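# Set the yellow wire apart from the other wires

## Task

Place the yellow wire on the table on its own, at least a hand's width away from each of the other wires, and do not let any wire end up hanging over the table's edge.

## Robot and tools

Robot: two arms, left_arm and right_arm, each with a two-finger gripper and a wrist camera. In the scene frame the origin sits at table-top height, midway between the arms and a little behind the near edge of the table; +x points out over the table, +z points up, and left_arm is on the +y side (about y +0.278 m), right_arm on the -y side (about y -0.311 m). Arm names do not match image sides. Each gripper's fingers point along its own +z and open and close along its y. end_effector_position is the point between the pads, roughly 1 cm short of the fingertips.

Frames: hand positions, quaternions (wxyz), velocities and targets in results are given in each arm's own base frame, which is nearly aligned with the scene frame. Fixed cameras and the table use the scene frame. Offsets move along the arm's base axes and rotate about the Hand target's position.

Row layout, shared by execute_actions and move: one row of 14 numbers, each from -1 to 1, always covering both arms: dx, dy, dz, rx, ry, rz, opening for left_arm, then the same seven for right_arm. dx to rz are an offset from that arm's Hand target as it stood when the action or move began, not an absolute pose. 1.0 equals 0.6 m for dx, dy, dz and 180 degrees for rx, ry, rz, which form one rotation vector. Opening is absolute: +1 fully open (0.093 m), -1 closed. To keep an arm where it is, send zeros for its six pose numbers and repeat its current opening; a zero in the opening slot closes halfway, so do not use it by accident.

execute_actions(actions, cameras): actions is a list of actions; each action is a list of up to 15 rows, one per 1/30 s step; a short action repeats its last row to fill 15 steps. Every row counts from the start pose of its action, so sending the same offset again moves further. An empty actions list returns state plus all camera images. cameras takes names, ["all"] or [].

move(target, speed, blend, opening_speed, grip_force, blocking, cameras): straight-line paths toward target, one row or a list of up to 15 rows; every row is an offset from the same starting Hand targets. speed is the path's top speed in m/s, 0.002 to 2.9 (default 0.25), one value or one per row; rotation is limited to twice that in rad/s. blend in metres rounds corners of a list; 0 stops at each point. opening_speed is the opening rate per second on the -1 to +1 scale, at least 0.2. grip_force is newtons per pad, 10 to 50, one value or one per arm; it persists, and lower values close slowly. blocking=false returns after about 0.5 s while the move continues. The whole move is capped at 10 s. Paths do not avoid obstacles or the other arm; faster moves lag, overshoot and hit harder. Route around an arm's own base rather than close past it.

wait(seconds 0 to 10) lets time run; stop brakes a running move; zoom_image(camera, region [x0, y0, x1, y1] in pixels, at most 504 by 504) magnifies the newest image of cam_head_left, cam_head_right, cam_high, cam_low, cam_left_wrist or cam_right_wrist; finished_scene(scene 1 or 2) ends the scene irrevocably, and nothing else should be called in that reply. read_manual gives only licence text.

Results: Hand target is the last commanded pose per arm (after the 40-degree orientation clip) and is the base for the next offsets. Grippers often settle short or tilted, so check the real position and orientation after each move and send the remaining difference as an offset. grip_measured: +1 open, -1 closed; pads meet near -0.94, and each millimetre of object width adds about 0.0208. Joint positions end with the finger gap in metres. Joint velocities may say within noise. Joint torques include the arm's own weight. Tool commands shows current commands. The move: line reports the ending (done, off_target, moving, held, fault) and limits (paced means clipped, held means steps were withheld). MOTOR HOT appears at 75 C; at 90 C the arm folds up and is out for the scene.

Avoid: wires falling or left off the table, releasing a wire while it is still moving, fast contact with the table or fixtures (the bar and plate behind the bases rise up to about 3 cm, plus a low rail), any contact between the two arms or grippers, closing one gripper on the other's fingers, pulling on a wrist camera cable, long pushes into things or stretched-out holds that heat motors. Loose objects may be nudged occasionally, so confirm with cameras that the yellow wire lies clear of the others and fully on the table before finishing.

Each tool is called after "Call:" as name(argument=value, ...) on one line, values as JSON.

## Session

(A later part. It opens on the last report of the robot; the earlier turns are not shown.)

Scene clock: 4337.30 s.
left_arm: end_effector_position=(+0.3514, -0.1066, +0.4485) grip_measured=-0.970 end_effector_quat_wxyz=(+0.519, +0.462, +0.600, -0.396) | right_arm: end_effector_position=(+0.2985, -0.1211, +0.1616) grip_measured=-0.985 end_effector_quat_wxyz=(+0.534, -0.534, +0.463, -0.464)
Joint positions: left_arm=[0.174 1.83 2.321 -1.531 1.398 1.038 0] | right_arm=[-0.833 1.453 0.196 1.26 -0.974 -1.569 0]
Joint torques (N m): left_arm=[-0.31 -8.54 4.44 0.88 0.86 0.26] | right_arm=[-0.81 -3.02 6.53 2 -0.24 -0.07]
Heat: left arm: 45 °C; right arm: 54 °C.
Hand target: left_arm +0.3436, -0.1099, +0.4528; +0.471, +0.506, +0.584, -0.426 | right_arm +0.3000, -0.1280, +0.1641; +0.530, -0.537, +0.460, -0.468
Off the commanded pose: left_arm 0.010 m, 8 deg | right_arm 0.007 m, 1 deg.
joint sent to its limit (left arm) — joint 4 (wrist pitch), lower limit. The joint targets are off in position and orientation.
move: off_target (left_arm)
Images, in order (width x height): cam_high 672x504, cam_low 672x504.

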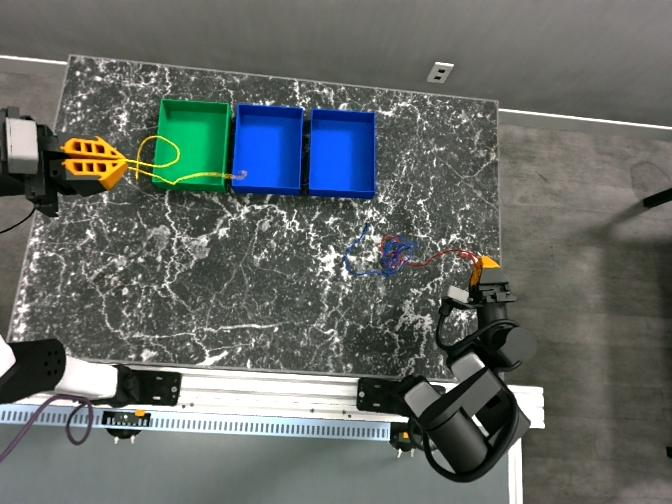

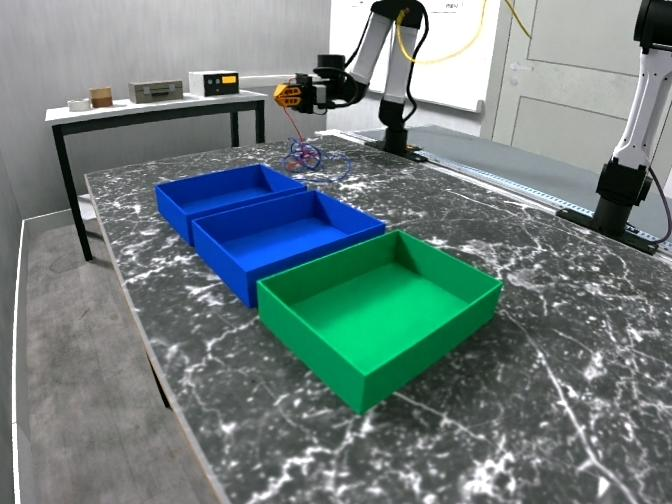

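Call:
move(target=[[-0.1377,0.1205,-0.155,0,0,0.278,-1, -0.0083,0.1383,-0.1067,0.4639,0.198,-0.1306,-1]], speed=0.2, cameras=["all"])

Scene clock: 4355.57 s.
left_arm: end_effector_position=(+0.2546, -0.0455, +0.3586) grip_measured=-0.970 end_effector_quat_wxyz=(+0.598, +0.219, +0.744, -0.205) | right_arm: end_effector_position=(+0.2927, -0.0434, +0.0961) grip_measured=-0.985 end_effector_quat_wxyz=(+0.505, -0.079, +0.859, +0.027)
Joint positions: left_arm=[0.394 0.804 1.041 -0.607 0.978 0.268 0] | right_arm=[-0.414 0.987 0.276 0.126 -0.481 -0.335 0]
Joint torques (N m): left_arm=[0.08 -0.29 5.81 2.18 -0.04 0.1] | right_arm=[1.14 -1.48 9.07 1.91 -0.17 0.16]
Heat: left arm: 44 °C; right arm: 54 °C.
Hand target: left_arm +0.2610, -0.0376, +0.3598; +0.607, +0.211, +0.743, -0.187 | right_arm +0.2949, -0.0450, +0.1000; +0.497, -0.068, +0.864, +0.031
Off the commanded pose: left_arm 0.010 m, 2 deg | right_arm 0.005 m, 2 deg.
move: done
camera_calibration:
cam_left_wrist: T_world_to_cam=[[-0.578018, -0.815956, 0.0105676, 0.105737], [-0.496845, 0.34163, -0.797768, 0.465497], [0.647333, -0.466375, -0.602872, 0.112094], [0, 0, 0, 1]] pos_world=[0.219835, -0.0204727, 0.437819]
cam_right_wrist: T_world_to_cam=[[0.141932, -0.988303, 0.055785, -0.0933495], [-0.827705, -0.1494, -0.540911, 0.322445], [0.542918, 0.030599, -0.839228, 0.0101101], [0, 0, 0, 1]] pos_world=[0.274649, -0.0443937, 0.188106]

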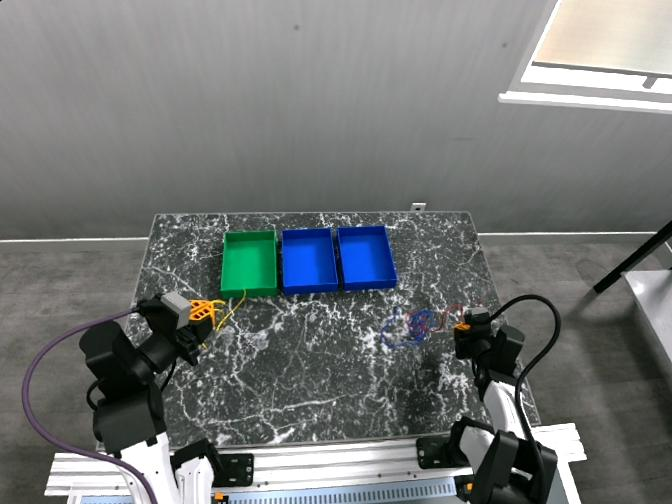

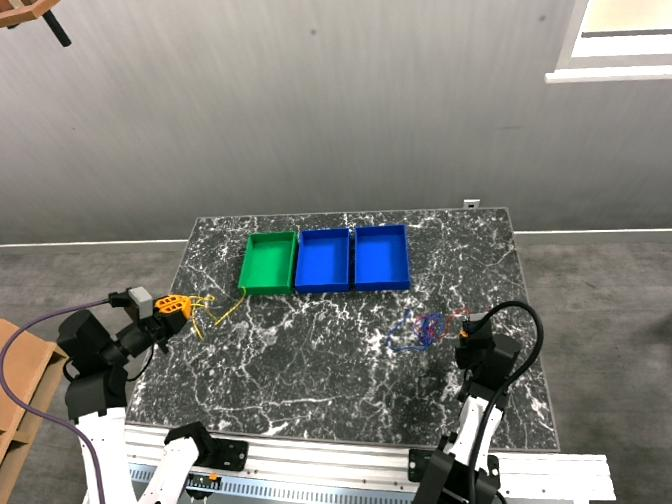

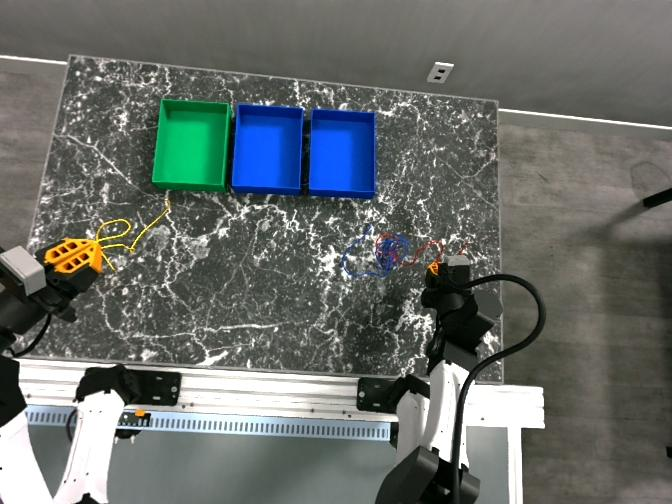

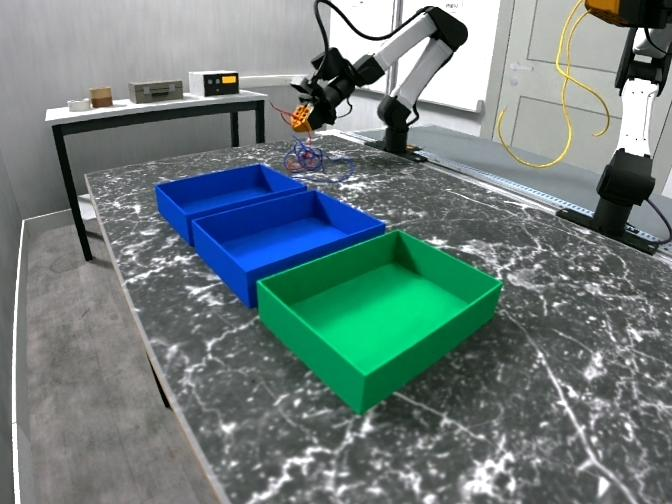

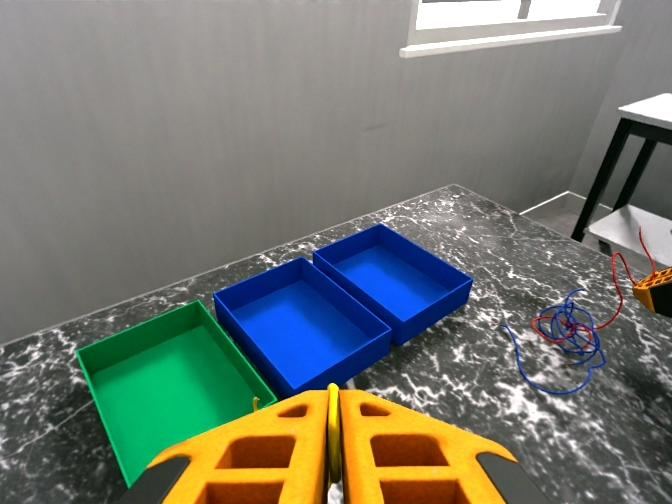

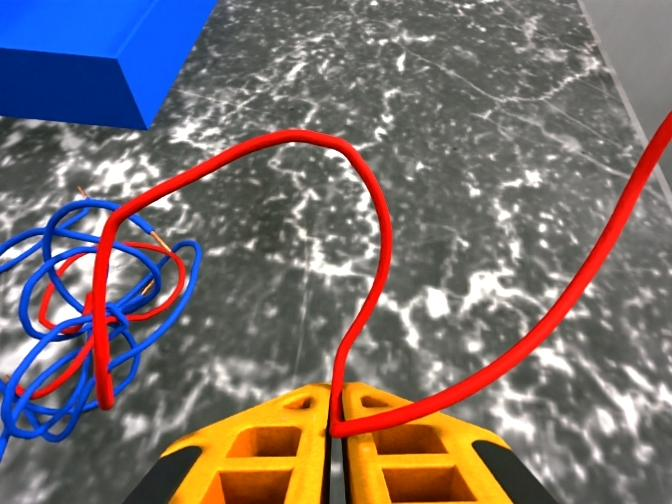

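Call:
move(target=[-0.033,0,-0.2583,0.0454,0.0699,0,-1, 0,0,-0.0917,0,0,0,-1], speed=0.1, cameras=["cam_high", "cam_low", "cam_left_wrist", "cam_right_wrist"])

Scene clock: 4395.80 s.
left_arm: end_effector_position=(+0.2434, -0.0375, +0.2122) grip_measured=-0.970 end_effector_quat_wxyz=(+0.517, +0.231, +0.808, -0.160) | right_arm: end_effector_position=(+0.2921, -0.0431, +0.0416) grip_measured=-0.985 end_effector_quat_wxyz=(+0.488, -0.074, +0.869, +0.037)
Joint positions: left_arm=[0.383 0.7 0.637 -0.61 0.843 0.515 0] | right_arm=[-0.414 1.268 0.16 0.479 -0.481 -0.334 0]
Joint torques (N m): left_arm=[-0.79 -0.66 6.56 1.48 0.09 0.28] | right_arm=[1.31 -2.41 4.4 2.74 -0.16 0.15]
Motor temperatures (°C): left_arm=[25 38 40 45 26 28 29] | right_arm=[24 33 45 52 27 25 28]
Heat: left arm: 45 °C; right arm: 52 °C.
Hand target: left_arm +0.2412, -0.0376, +0.2048; +0.505, +0.232, +0.817, -0.156 | right_arm +0.2950, -0.0450, +0.0450; +0.497, -0.068, +0.864, +0.031
Off the commanded pose: left_arm 0.008 m, 2 deg | right_arm 0.005 m, 2 deg.
move: done
camera_calibration:
cam_left_wrist: T_world_to_cam=[[-0.553076, -0.83308, -0.00917384, 0.104847], [-0.633994, 0.427997, -0.644104, 0.344486], [0.540517, -0.350422, -0.764883, 0.0995551], [0, 0, 0, 1]] pos_world=[0.222579, -0.0252068, 0.298994]
cam_right_wrist: T_world_to_cam=[[0.143462, -0.989131, 0.032229, -0.0894569], [-0.848977, -0.139739, -0.509618, 0.297801], [0.508583, 0.0457491, -0.859797, -0.023729], [0, 0, 0, 1]] pos_world=[0.277728, -0.0457846, 0.134246]
Images, in order (width x height): cam_high 672x504, cam_low 672x504, cam_left_wrist 672x504, cam_right_wrist 672x504.

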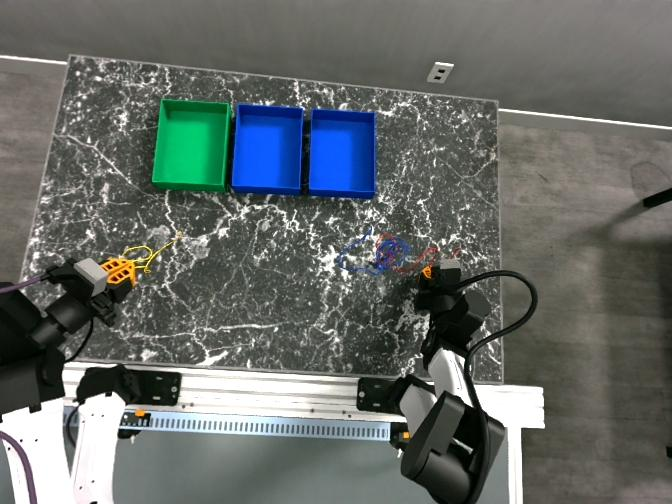

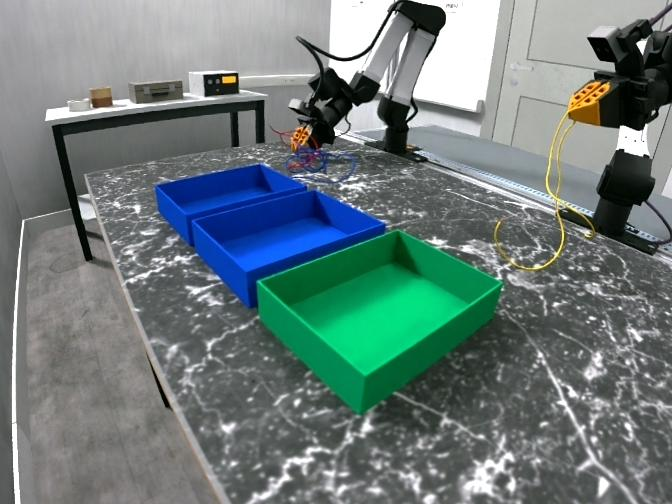

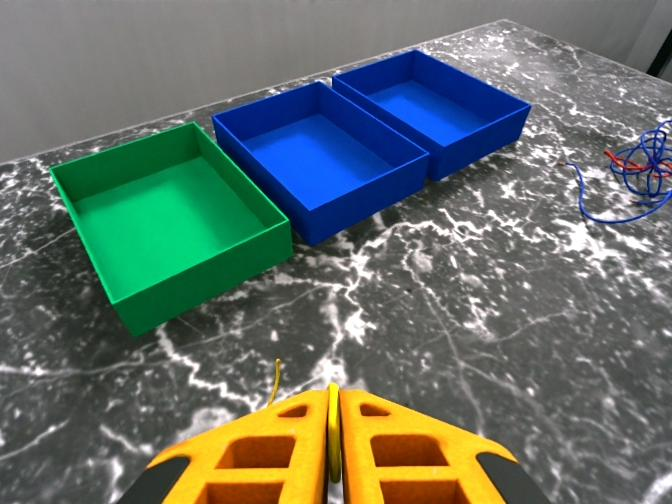

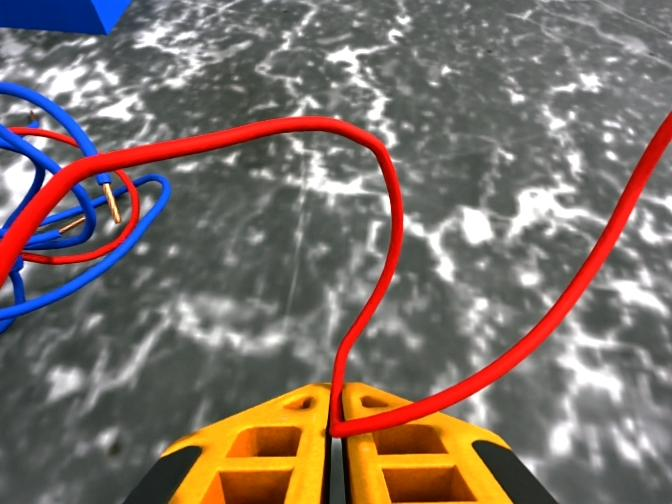

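Call:
move(target=[0,0,-0.2667,0,0,0,-1, 0,0,0,0,0,0,-0.6], speed=0.1, opening_speed=0.5, cameras=["cam_high", "cam_low", "cam_left_wrist", "cam_right_wrist"])

Scene clock: 4411.43 s.
left_arm: end_effector_position=(+0.2366, -0.0416, +0.0438) grip_measured=-0.970 end_effector_quat_wxyz=(+0.497, +0.232, +0.818, -0.173) | right_arm: end_effector_position=(+0.2922, -0.0432, +0.0417) grip_measured=-0.602 end_effector_quat_wxyz=(+0.488, -0.074, +0.869, +0.037)
Joint positions: left_arm=[0.377 1.005 0.037 0.232 0.843 0.537 0] | right_arm=[-0.414 1.268 0.16 0.48 -0.481 -0.334 0.016]
Joint torques (N m): left_arm=[-0.8 -0.35 5.52 2.04 0.11 0.1] | right_arm=[1.24 -2.37 4.46 2.78 -0.13 0.17]
Heat: left arm: 44 °C; right arm: 54 °C.
Hand target: left_arm +0.2412, -0.0376, +0.0448; +0.505, +0.232, +0.817, -0.156 | right_arm +0.2950, -0.0450, +0.0450; +0.497, -0.068, +0.864, +0.031
Off the commanded pose: left_arm 0.006 m, 2 deg | right_arm 0.005 m, 2 deg.
move: done
camera_calibration:
cam_left_wrist: T_world_to_cam=[[-0.565843, -0.824201, 0.0226951, 0.0981143], [-0.656922, 0.434024, -0.616503, 0.23799], [0.498272, -0.363753, -0.787025, -0.0165849], [0, 0, 0, 1]] pos_world=[0.220122, -0.0284603, 0.131442]
cam_right_wrist: T_world_to_cam=[[0.143476, -0.989123, 0.032418, -0.0894893], [-0.848785, -0.139832, -0.509913, 0.297834], [0.508899, 0.0456446, -0.859615, -0.0237598], [0, 0, 0, 1]] pos_world=[0.277728, -0.0457846, 0.134346]
Images, in order (width x height): cam_high 672x504, cam_low 672x504, cam_left_wrist 672x504, cam_right_wrist 672x504.

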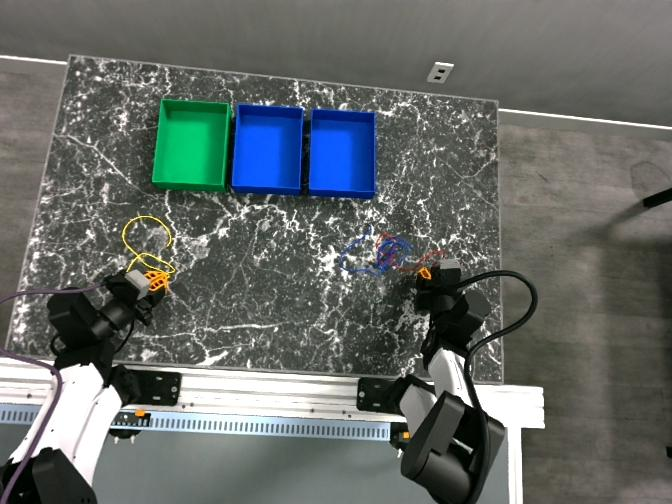

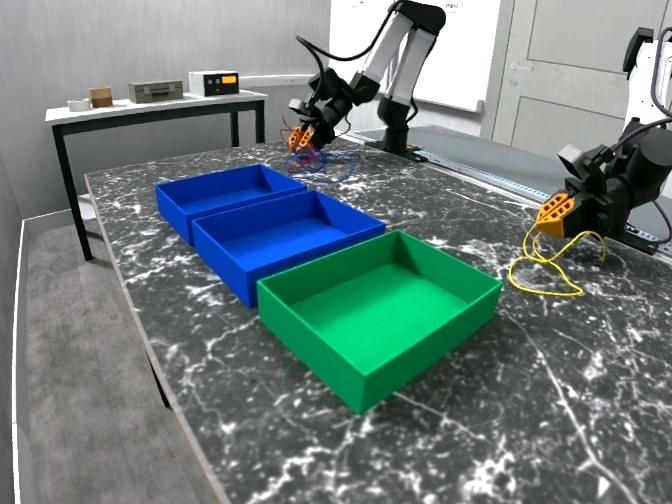

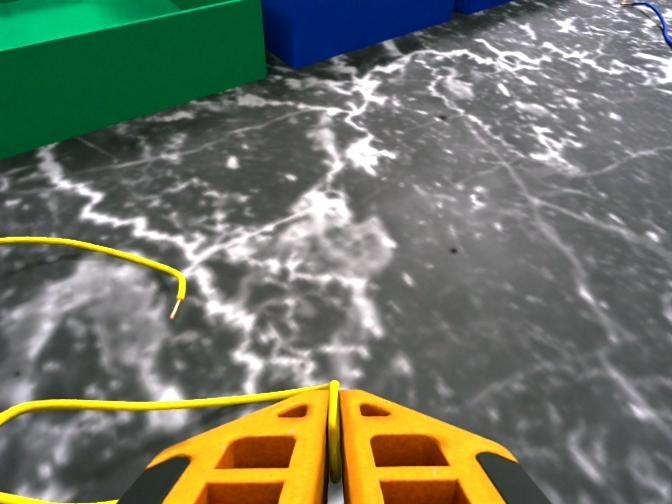

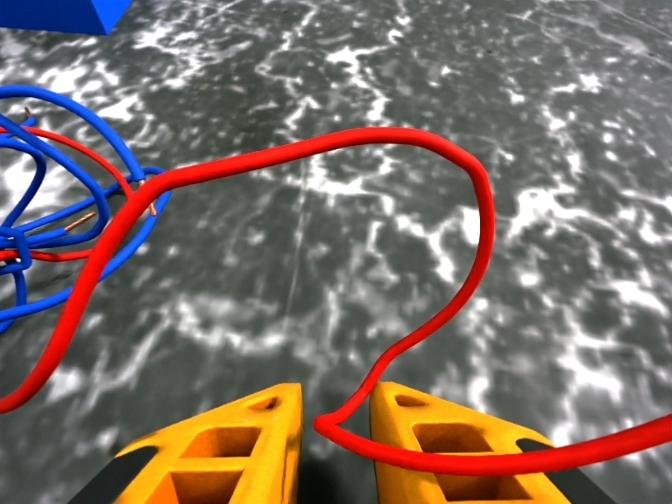

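Call:
move(target=[0,0,-0.03,0,0,0,-1, -0.1155,-0.0165,0.0667,0,0,0,-0.6], speed=0.08, cameras=["cam_high", "cam_low", "cam_left_wrist", "cam_right_wrist"])

Scene clock: 4428.97 s.
left_arm: end_effector_position=(+0.2371, -0.0421, +0.0259) grip_measured=-0.970 end_effector_quat_wxyz=(+0.497, +0.233, +0.818, -0.173) | right_arm: end_effector_position=(+0.2256, -0.0537, +0.0764) grip_measured=-0.602 end_effector_quat_wxyz=(+0.496, -0.063, +0.866, +0.031)
Joint positions: left_arm=[0.374 1.217 -0.01 0.491 0.843 0.537 0] | right_arm=[-0.73 0.654 0.163 -0.244 -0.715 -0.546 0.016]
Joint torques (N m): left_arm=[-0.83 -0.9 4.53 2 0.11 0.14] | right_arm=[-0.46 -0.76 9.37 1.67 -0.66 -0.2]
Heat: left arm: 45 °C; right arm: 54 °C.
Hand target: left_arm +0.2413, -0.0376, +0.0268; +0.505, +0.232, +0.816, -0.156 | right_arm +0.2257, -0.0549, +0.0850; +0.497, -0.068, +0.864, +0.031
Off the commanded pose: left_arm 0.006 m, 2 deg | right_arm 0.009 m, 1 deg.
joint sent to its limit (left arm) — joint 3 (elbow), lower limit, where the elbow is as bent as it goes. The joint targets are off in position, not in orientation.
move: done
camera_calibration:
cam_left_wrist: T_world_to_cam=[[-0.568354, -0.822465, 0.0228931, 0.0991061], [-0.655732, 0.435978, -0.616392, 0.227238], [0.49698, -0.365341, -0.787107, -0.0309447], [0, 0, 0, 1]] pos_world=[0.220713, -0.0288648, 0.113442]
cam_right_wrist: T_world_to_cam=[[0.118017, -0.992465, 0.0329487, -0.0860874], [-0.843382, -0.117694, -0.524267, 0.258649], [0.524194, 0.0340842, -0.850917, 0.0356397], [0, 0, 0, 1]] pos_world=[0.209617, -0.056212, 0.168764]
Images, in order (width x height): cam_high 672x504, cam_low 672x504, cam_left_wrist 672x504, cam_right_wrist 672x504.

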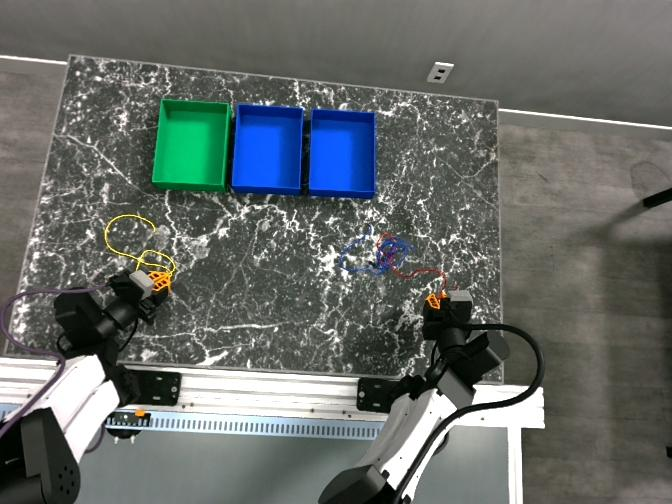

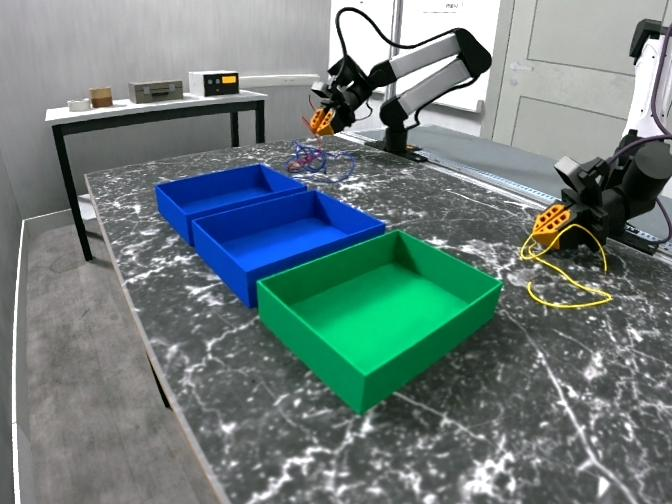

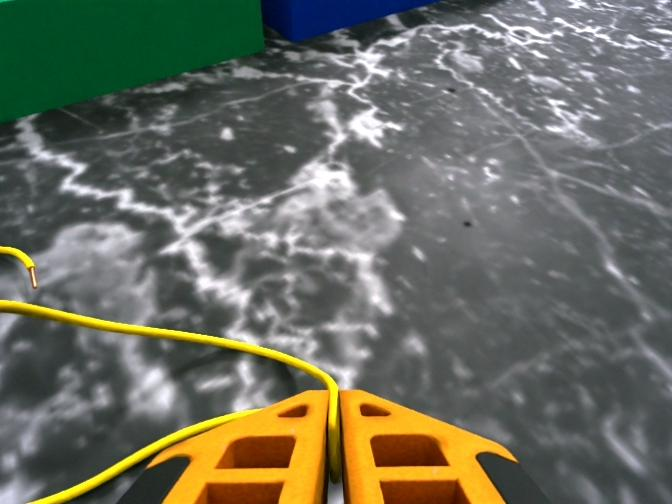

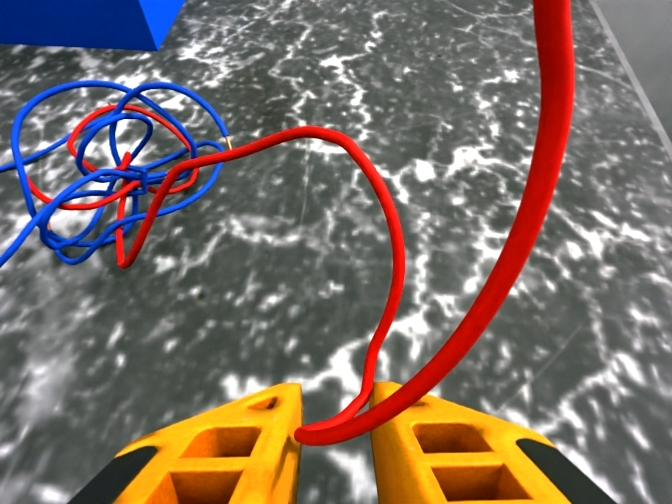

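Call:
move(target=[0,0,0,0,0,0,-0.6, 0,0,0,0,0,0,0.0], speed=0.08, opening_speed=0.8, cameras=["cam_high", "cam_left_wrist", "cam_right_wrist"])

Scene clock: 4446.43 s.
left_arm: end_effector_position=(+0.2371, -0.0421, +0.0259) grip_measured=-0.603 end_effector_quat_wxyz=(+0.497, +0.233, +0.818, -0.173) | right_arm: end_effector_position=(+0.2256, -0.0534, +0.0764) grip_measured=-0.002 end_effector_quat_wxyz=(+0.496, -0.063, +0.866, +0.031)
Joint positions: left_arm=[0.374 1.217 -0.01 0.491 0.843 0.537 0.016] | right_arm=[-0.73 0.654 0.163 -0.245 -0.716 -0.547 0.045]
Joint torques (N m): left_arm=[-0.77 -0.88 4.55 2 0.11 0.13] | right_arm=[-0.38 -0.64 9.43 1.69 -0.63 -0.2]
Heat: left arm: 46 °C; right arm: 51 °C.
Hand target: left_arm +0.2412, -0.0376, +0.0268; +0.505, +0.232, +0.817, -0.156 | right_arm +0.2257, -0.0549, +0.0850; +0.497, -0.068, +0.864, +0.031
Off the commanded pose: left_arm 0.006 m, 2 deg | right_arm 0.009 m, 1 deg.
joint sent to its limit (left arm) — joint 3 (elbow), lower limit, where the elbow is as bent as it goes. The joint targets are off in position, not in orientation.
move: done
camera_calibration:
cam_left_wrist: T_world_to_cam=[[-0.568354, -0.822465, 0.0228931, 0.0991061], [-0.655732, 0.435978, -0.616392, 0.227238], [0.49698, -0.365341, -0.787107, -0.0309447], [0, 0, 0, 1]] pos_world=[0.220713, -0.0288648, 0.113442]
cam_right_wrist: T_world_to_cam=[[0.119814, -0.992259, 0.0326577, -0.0860916], [-0.843017, -0.119057, -0.524545, 0.258496], [0.524373, 0.0353166, -0.850756, 0.0356854], [0, 0, 0, 1]] pos_world=[0.209519, -0.0559098, 0.168764]
Images, in order (width x height): cam_high 672x504, cam_left_wrist 672x504, cam_right_wrist 672x504.

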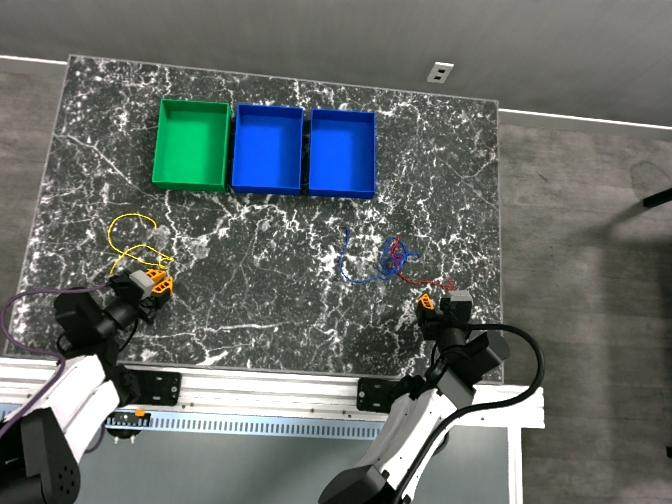

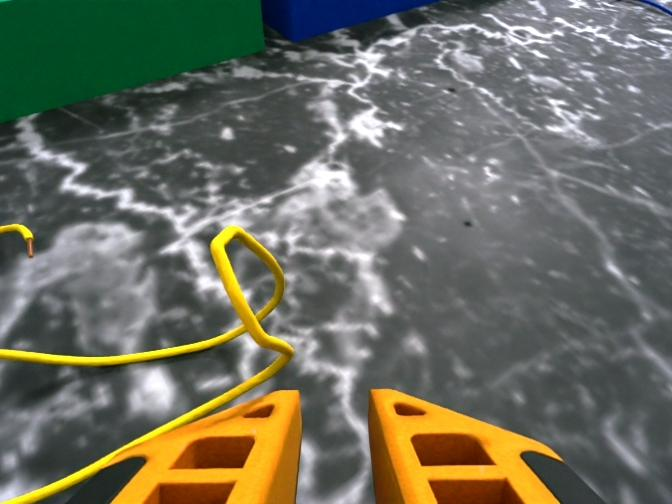

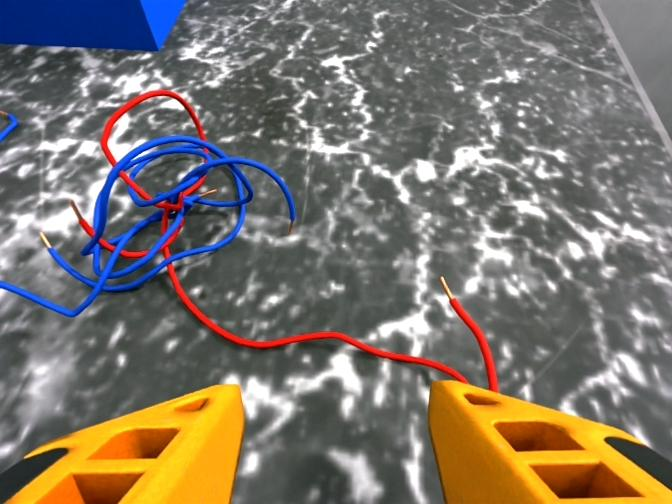

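Call:
move(target=[-0.02,0.0,0.2,0,0,0,-0.6, 0,0,0.15,0,0,0,0.0], speed=0.12, cameras=["cam_high", "cam_low", "cam_left_wrist"])

Scene clock: 4455.80 s.
left_arm: end_effector_position=(+0.2279, -0.0413, +0.1407) grip_measured=-0.603 end_effector_quat_wxyz=(+0.509, +0.234, +0.813, -0.160) | right_arm: end_effector_position=(+0.2275, -0.0549, +0.1704) grip_measured=-0.002 end_effector_quat_wxyz=(+0.501, -0.067, +0.863, +0.027)
Joint positions: left_arm=[0.398 0.595 0.355 -0.47 0.85 0.549 0.016] | right_arm=[-0.73 0.622 0.523 -0.621 -0.718 -0.548 0.045]
Joint torques (N m): left_arm=[0.2 1.47 10.1 1.37 0.3 0.27] | right_arm=[-0.69 0.36 9.07 1.68 -0.62 -0.25]
Heat: left arm: 46 °C; right arm: 51 °C.
Hand target: left_arm +0.2292, -0.0376, +0.1468; +0.505, +0.232, +0.817, -0.156 | right_arm +0.2257, -0.0549, +0.1750; +0.497, -0.068, +0.864, +0.031
Off the commanded pose: left_arm 0.007 m, 1 deg | right_arm 0.005 m, 1 deg.
move: done
camera_calibration:
cam_left_wrist: T_world_to_cam=[[-0.556538, -0.830792, -0.0070248, 0.0930376], [-0.64262, 0.435813, -0.630164, 0.290562], [0.526597, -0.346196, -0.77643, 0.0567911], [0, 0, 0, 1]] pos_world=[0.208594, -0.0296748, 0.22785]
Images, in order (width x height): cam_high 672x504, cam_low 672x504, cam_left_wrist 672x504.

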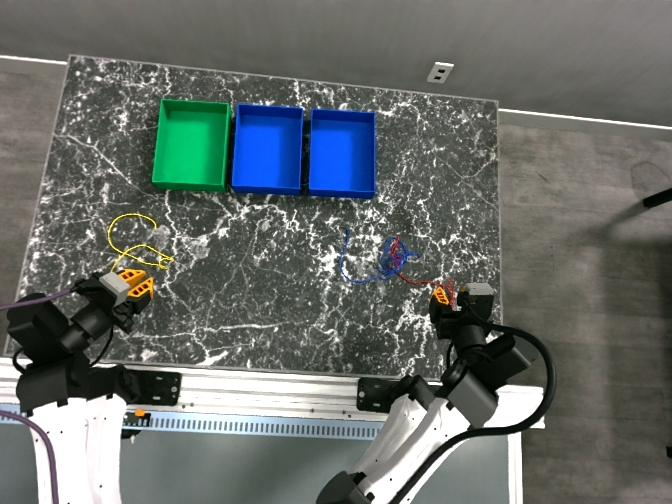

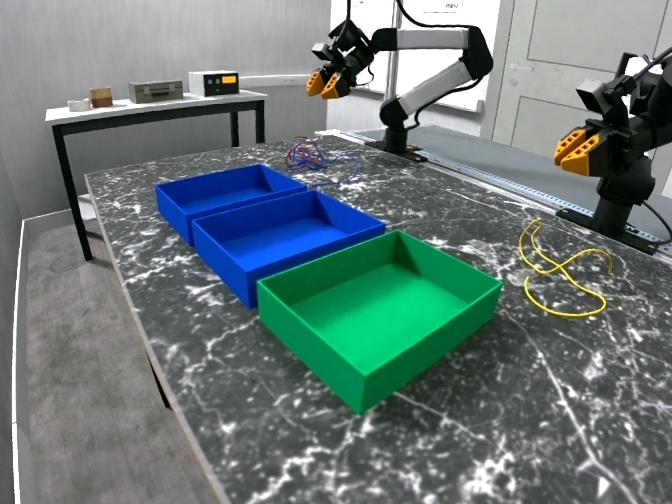

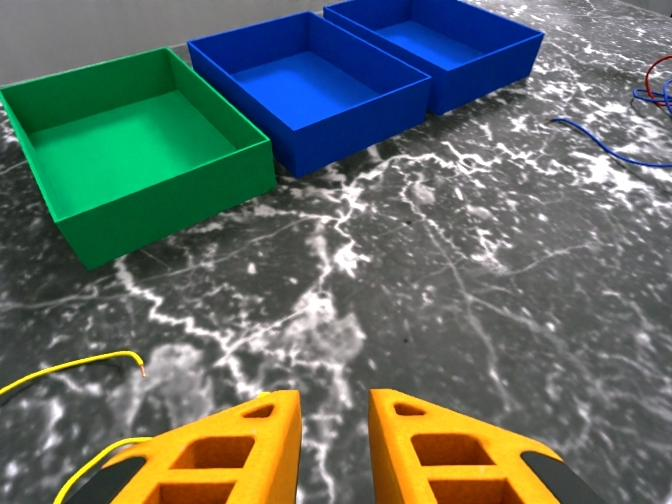

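Call:
zoom_image(camera="cam_high", region=[330, 210, 510, 340])

Call:
zoom_image(camera="cam_low", region=[270, 60, 400, 200])

Scaled by 2.800 from the camera's 672x504 image, which has a finer 960x720 frame.

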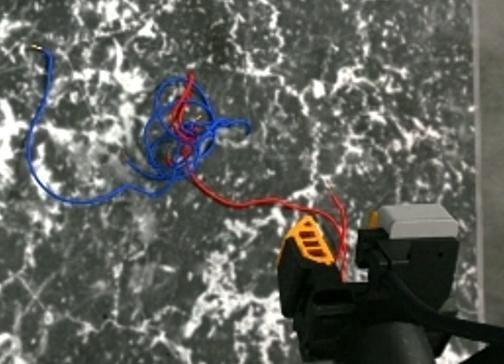

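Scaled by 3.600 from the camera's 672x504 image, which has a finer 960x720 frame.

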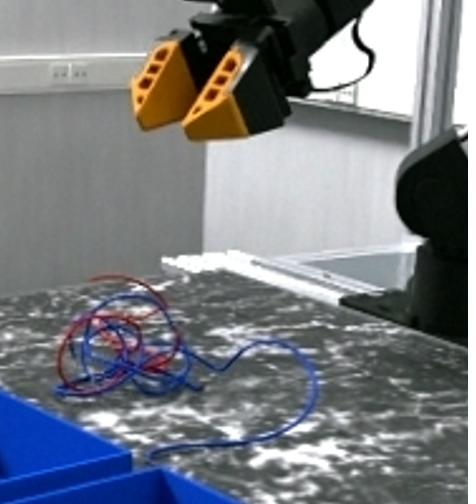

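Call:
execute_actions(actions=[], cameras=["cam_right_wrist"])

Scene clock: 4708.87 s.
left_arm: end_effector_position=(+0.2279, -0.0413, +0.1407) grip_measured=-0.603 end_effector_quat_wxyz=(+0.509, +0.234, +0.813, -0.160) | right_arm: end_effector_position=(+0.2275, -0.0549, +0.1704) grip_measured=-0.002 end_effector_quat_wxyz=(+0.501, -0.067, +0.863, +0.027)
Joint positions: left_arm=[0.398 0.595 0.355 -0.47 0.85 0.549 0.016] | right_arm=[-0.73 0.622 0.523 -0.621 -0.718 -0.548 0.045]
Joint velocities: within noise
Joint torques (N m): left_arm=[0.18 1.48 10.09 1.37 0.3 0.28] | right_arm=[-0.7 0.42 9.07 1.7 -0.64 -0.22]
Motor temperatures (°C): left_arm=[25 31 50 38 25 28 27] | right_arm=[24 30 51 41 27 25 26]
Heat: left arm: 50 °C; right arm: 51 °C.
Hand target: left_arm +0.2292, -0.0376, +0.1468; +0.505, +0.232, +0.817, -0.156 | right_arm +0.2257, -0.0549, +0.1750; +0.497, -0.068, +0.864, +0.031
Tool commands: left_gripper/opening=-0.6 right_gripper/opening=+0.0
Off the commanded pose: left_arm 0.007 m, 1 deg | right_arm 0.005 m, 1 deg.
camera_calibration:
cam_right_wrist: T_world_to_cam=[[0.120609, -0.991704, 0.0444507, -0.0929852], [-0.836096, -0.12562, -0.534006, 0.308989], [0.53516, 0.0272411, -0.844311, 0.110683], [0, 0, 0, 1]] pos_world=[0.210327, -0.0564137, 0.262587]
Images, in order (width x height): cam_right_wrist 672x504.

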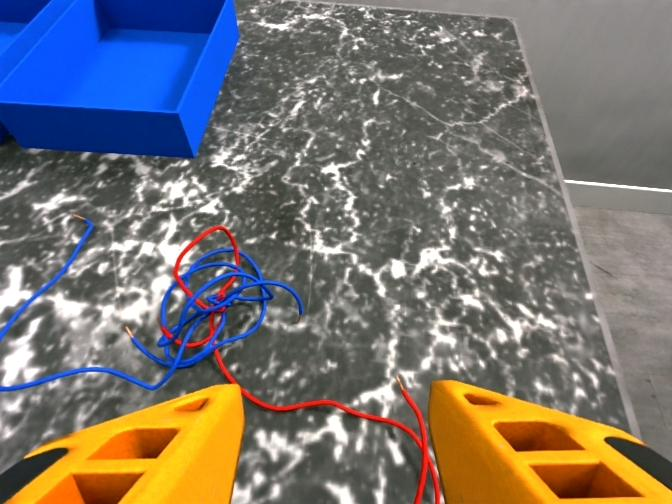

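Call:
move(target=[0,0,0,0,0,0,-0.6, 0.06,0.0677,-0.1583,0,0,0,0], speed=0.15, cameras=["cam_right_wrist"])

Scene clock: 4728.43 s.
left_arm: end_effector_position=(+0.2279, -0.0413, +0.1407) grip_measured=-0.603 end_effector_quat_wxyz=(+0.509, +0.234, +0.813, -0.160) | right_arm: end_effector_position=(+0.2577, -0.0146, +0.0763) grip_measured=-0.002 end_effector_quat_wxyz=(+0.486, -0.071, +0.870, +0.035)
Joint positions: left_arm=[0.398 0.595 0.355 -0.47 0.85 0.549 0.016] | right_arm=[-0.303 0.722 0.153 -0.034 -0.384 -0.262 0.045]
Joint torques (N m): left_arm=[0.13 1.47 10.1 1.35 0.3 0.27] | right_arm=[1.39 -0.42 6.16 2.84 -0.1 0.15]
Heat: left arm: 50 °C; right arm: 51 °C.
Hand target: left_arm +0.2292, -0.0376, +0.1468; +0.505, +0.232, +0.817, -0.156 | right_arm +0.2617, -0.0143, +0.0801; +0.497, -0.068, +0.864, +0.031
Off the commanded pose: left_arm 0.007 m, 1 deg | right_arm 0.005 m, 2 deg.
move: done
camera_calibration:
cam_right_wrist: T_world_to_cam=[[0.136412, -0.990108, 0.0328433, -0.0557193], [-0.852087, -0.134178, -0.505908, 0.290846], [0.505311, 0.0410267, -0.861962, 0.0231686], [0, 0, 0, 1]] pos_world=[0.24372, -0.0170934, 0.168942]
Images, in order (width x height): cam_right_wrist 672x504.

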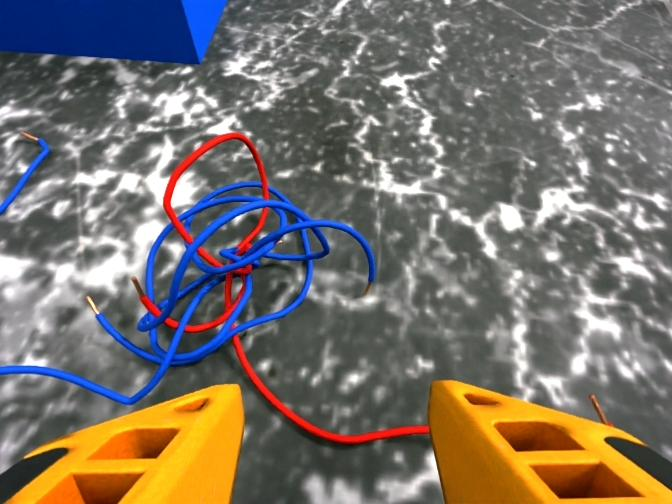

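Call:
move(target=[[0,0,0,0,0,0,-0.6, 0.0838,0.0297,-0.066,0,0,0,-0.52],[0,0,0,0,0,0,-0.6, 0.0838,0.0297,-0.066,0,0,0,-1]], speed=0.1, cameras=["cam_right_wrist"])

Scene clock: 4749.07 s.
left_arm: end_effector_position=(+0.2279, -0.0413, +0.1407) grip_measured=-0.603 end_effector_quat_wxyz=(+0.509, +0.234, +0.813, -0.160) | right_arm: end_effector_position=(+0.3076, +0.0060, +0.0350) grip_measured=-0.989 end_effector_quat_wxyz=(+0.485, -0.079, +0.870, +0.035)
Joint positions: left_arm=[0.398 0.595 0.355 -0.47 0.85 0.549 0.016] | right_arm=[-0.102 1.344 0.143 0.63 -0.224 -0.16 0]
Joint torques (N m): left_arm=[0.16 1.46 10.11 1.35 0.31 0.29] | right_arm=[1.13 -2.66 4.62 2.9 0.01 0.24]
Motor temperatures (°C): left_arm=[25 31 50 37 25 28 27] | right_arm=[24 30 49 46 27 25 26]
Heat: left arm: 50 °C; right arm: 49 °C.
Hand target: left_arm +0.2292, -0.0376, +0.1468; +0.505, +0.232, +0.817, -0.156 | right_arm +0.3120, +0.0035, +0.0405; +0.497, -0.068, +0.864, +0.031
Off the commanded pose: left_arm 0.007 m, 1 deg | right_arm 0.007 m, 2 deg.
move: done
camera_calibration:
cam_right_wrist: T_world_to_cam=[[0.150612, -0.987785, 0.0399663, -0.0453904], [-0.850965, -0.150115, -0.503313, 0.314939], [0.503165, 0.041795, -0.863179, -0.0377453], [0, 0, 0, 1]] pos_world=[0.29383, 0.0040185, 0.127746]
Images, in order (width x height): cam_right_wrist 672x504.

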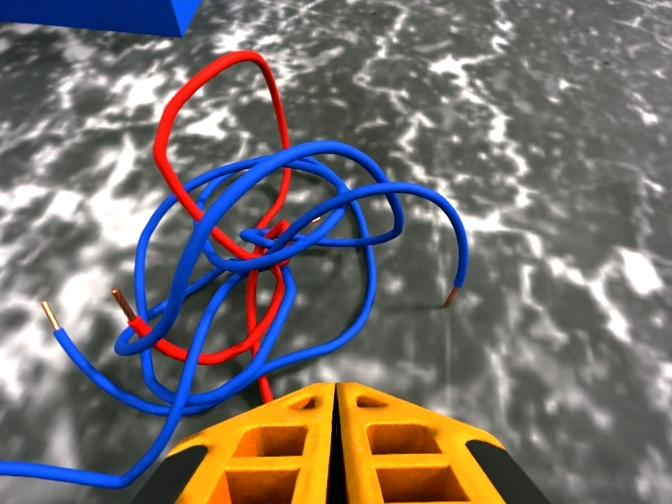

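Call:
zoom_image(camera="cam_right_wrist", region=[320, 240, 420, 340])

Scaled by 5.040 from the camera's 672x504 image, which has a finer 960x720 frame.

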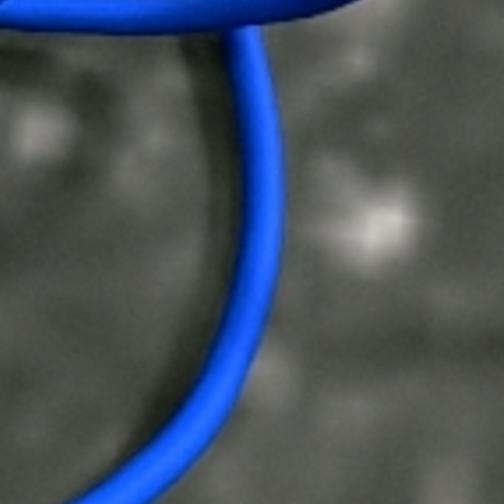

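Call:
move(target=[0,0,0.02,0,0,0,-0.6, -0.04,0,0.2,0,0,0,-0.9], speed=0.12, cameras=["cam_high", "cam_right_wrist"])

Scene clock: 4792.57 s.
left_arm: end_effector_position=(+0.2283, -0.0411, +0.1543) grip_measured=-0.603 end_effector_quat_wxyz=(+0.511, +0.235, +0.812, -0.158) | right_arm: end_effector_position=(+0.2890, +0.0078, +0.1533) grip_measured=-0.902 end_effector_quat_wxyz=(+0.501, -0.080, +0.861, +0.032)
Joint positions: left_arm=[0.398 0.595 0.406 -0.515 0.85 0.55 0.016] | right_arm=[-0.102 0.769 0.439 -0.203 -0.223 -0.159 0.002]
Joint torques (N m): left_arm=[0.21 1.74 9.92 1.35 0.3 0.26] | right_arm=[-0.58 -1.26 9.8 2 -0.15 0.1]
Motor temperatures (°C): left_arm=[25 30 50 37 25 28 27] | right_arm=[24 30 46 53 27 25 27]
Heat: left arm: 50 °C; right arm: 53 °C.
Hand target: left_arm +0.2293, -0.0376, +0.1588; +0.505, +0.232, +0.817, -0.156 | right_arm +0.2880, +0.0035, +0.1604; +0.497, -0.068, +0.864, +0.031
Off the commanded pose: left_arm 0.006 m, 1 deg | right_arm 0.008 m, 1 deg.
move: done
camera_calibration:
cam_right_wrist: T_world_to_cam=[[0.147807, -0.987827, 0.0484928, -0.0460102], [-0.83134, -0.150653, -0.534956, 0.358028], [0.53575, 0.0387563, -0.843487, 0.0612115], [0, 0, 0, 1]] pos_world=[0.271649, 0.00611568, 0.245392]
Images, in order (width x height): cam_high 672x504, cam_right_wrist 672x504.

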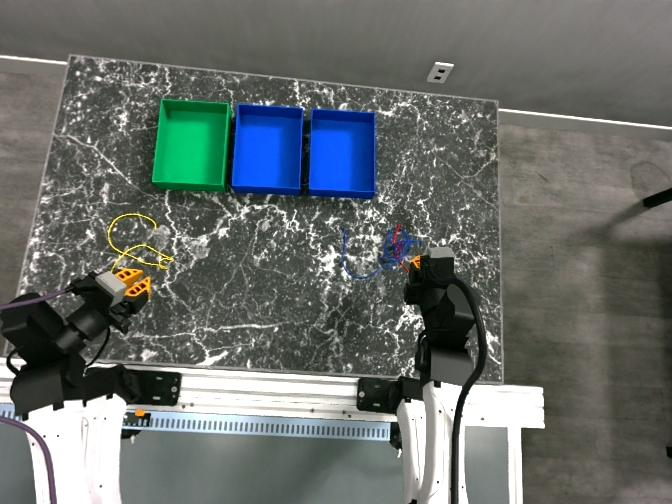

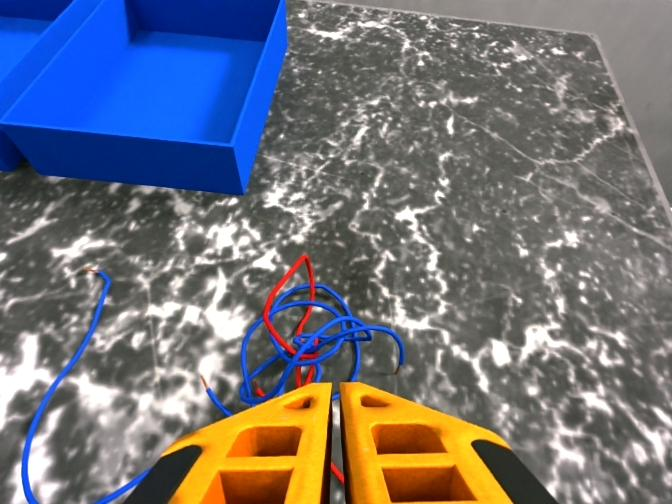

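Call:
move(target=[[0,0,0,0,0,0,-0.6, 0,0,0,0,0,0,1],[0,0,0,0,0,0,-0.6, 0.1017,0.0308,-0.1857,0,0,0,1],[0,0,0,0,0,0,-0.6, 0.1017,0.0308,-0.1857,0,0,0,-1]], speed=0.12, cameras=["cam_right_wrist", "cam_low"])

Scene clock: 4830.53 s.
left_arm: end_effector_position=(+0.2283, -0.0411, +0.1543) grip_measured=-0.603 end_effector_quat_wxyz=(+0.511, +0.235, +0.812, -0.158) | right_arm: end_effector_position=(+0.3472, +0.0234, +0.0469) grip_measured=-0.946 end_effector_quat_wxyz=(+0.489, -0.079, +0.868, +0.032)
Joint positions: left_arm=[0.398 0.595 0.406 -0.515 0.85 0.55 0.016] | right_arm=[0.005 1.464 0.292 0.62 -0.129 -0.104 0]
Joint torques (N m): left_arm=[0.14 1.8 9.89 1.35 0.31 0.28] | right_arm=[1.03 -3.63 4.18 2.87 0.01 0.22]
Heat: left arm: 51 °C; right arm: 50 °C.
Hand target: left_arm +0.2293, -0.0376, +0.1588; +0.505, +0.232, +0.817, -0.156 | right_arm +0.3490, +0.0220, +0.0491; +0.497, -0.068, +0.864, +0.031
Off the commanded pose: left_arm 0.006 m, 1 deg | right_arm 0.003 m, 2 deg.
move: done
camera_calibration:
cam_right_wrist: T_world_to_cam=[[0.147841, -0.98796, 0.0455793, -0.0339723], [-0.846689, -0.15025, -0.510434, 0.356066], [0.511137, 0.0368717, -0.858708, -0.0509334], [0, 0, 0, 1]] pos_world=[0.332533, 0.0218134, 0.13956]
Images, in order (width x height): cam_low 672x504, cam_right_wrist 672x504.

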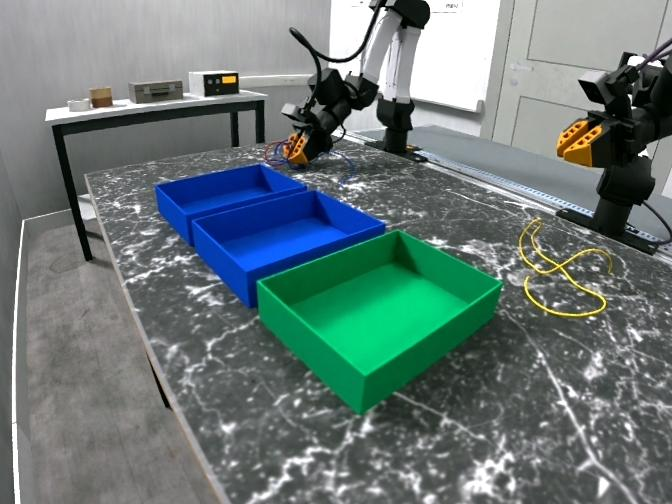

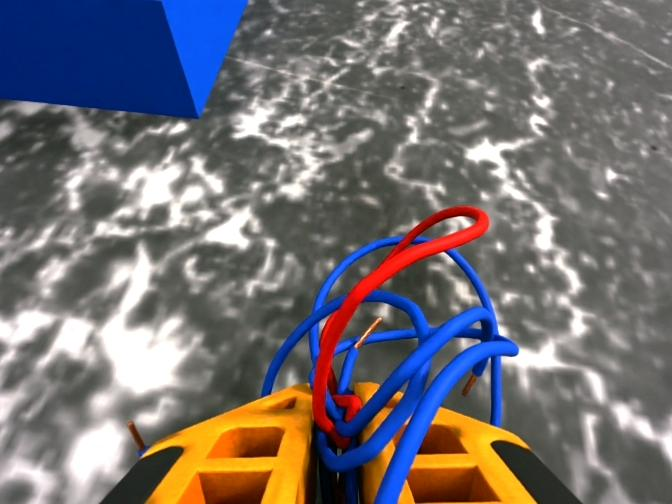

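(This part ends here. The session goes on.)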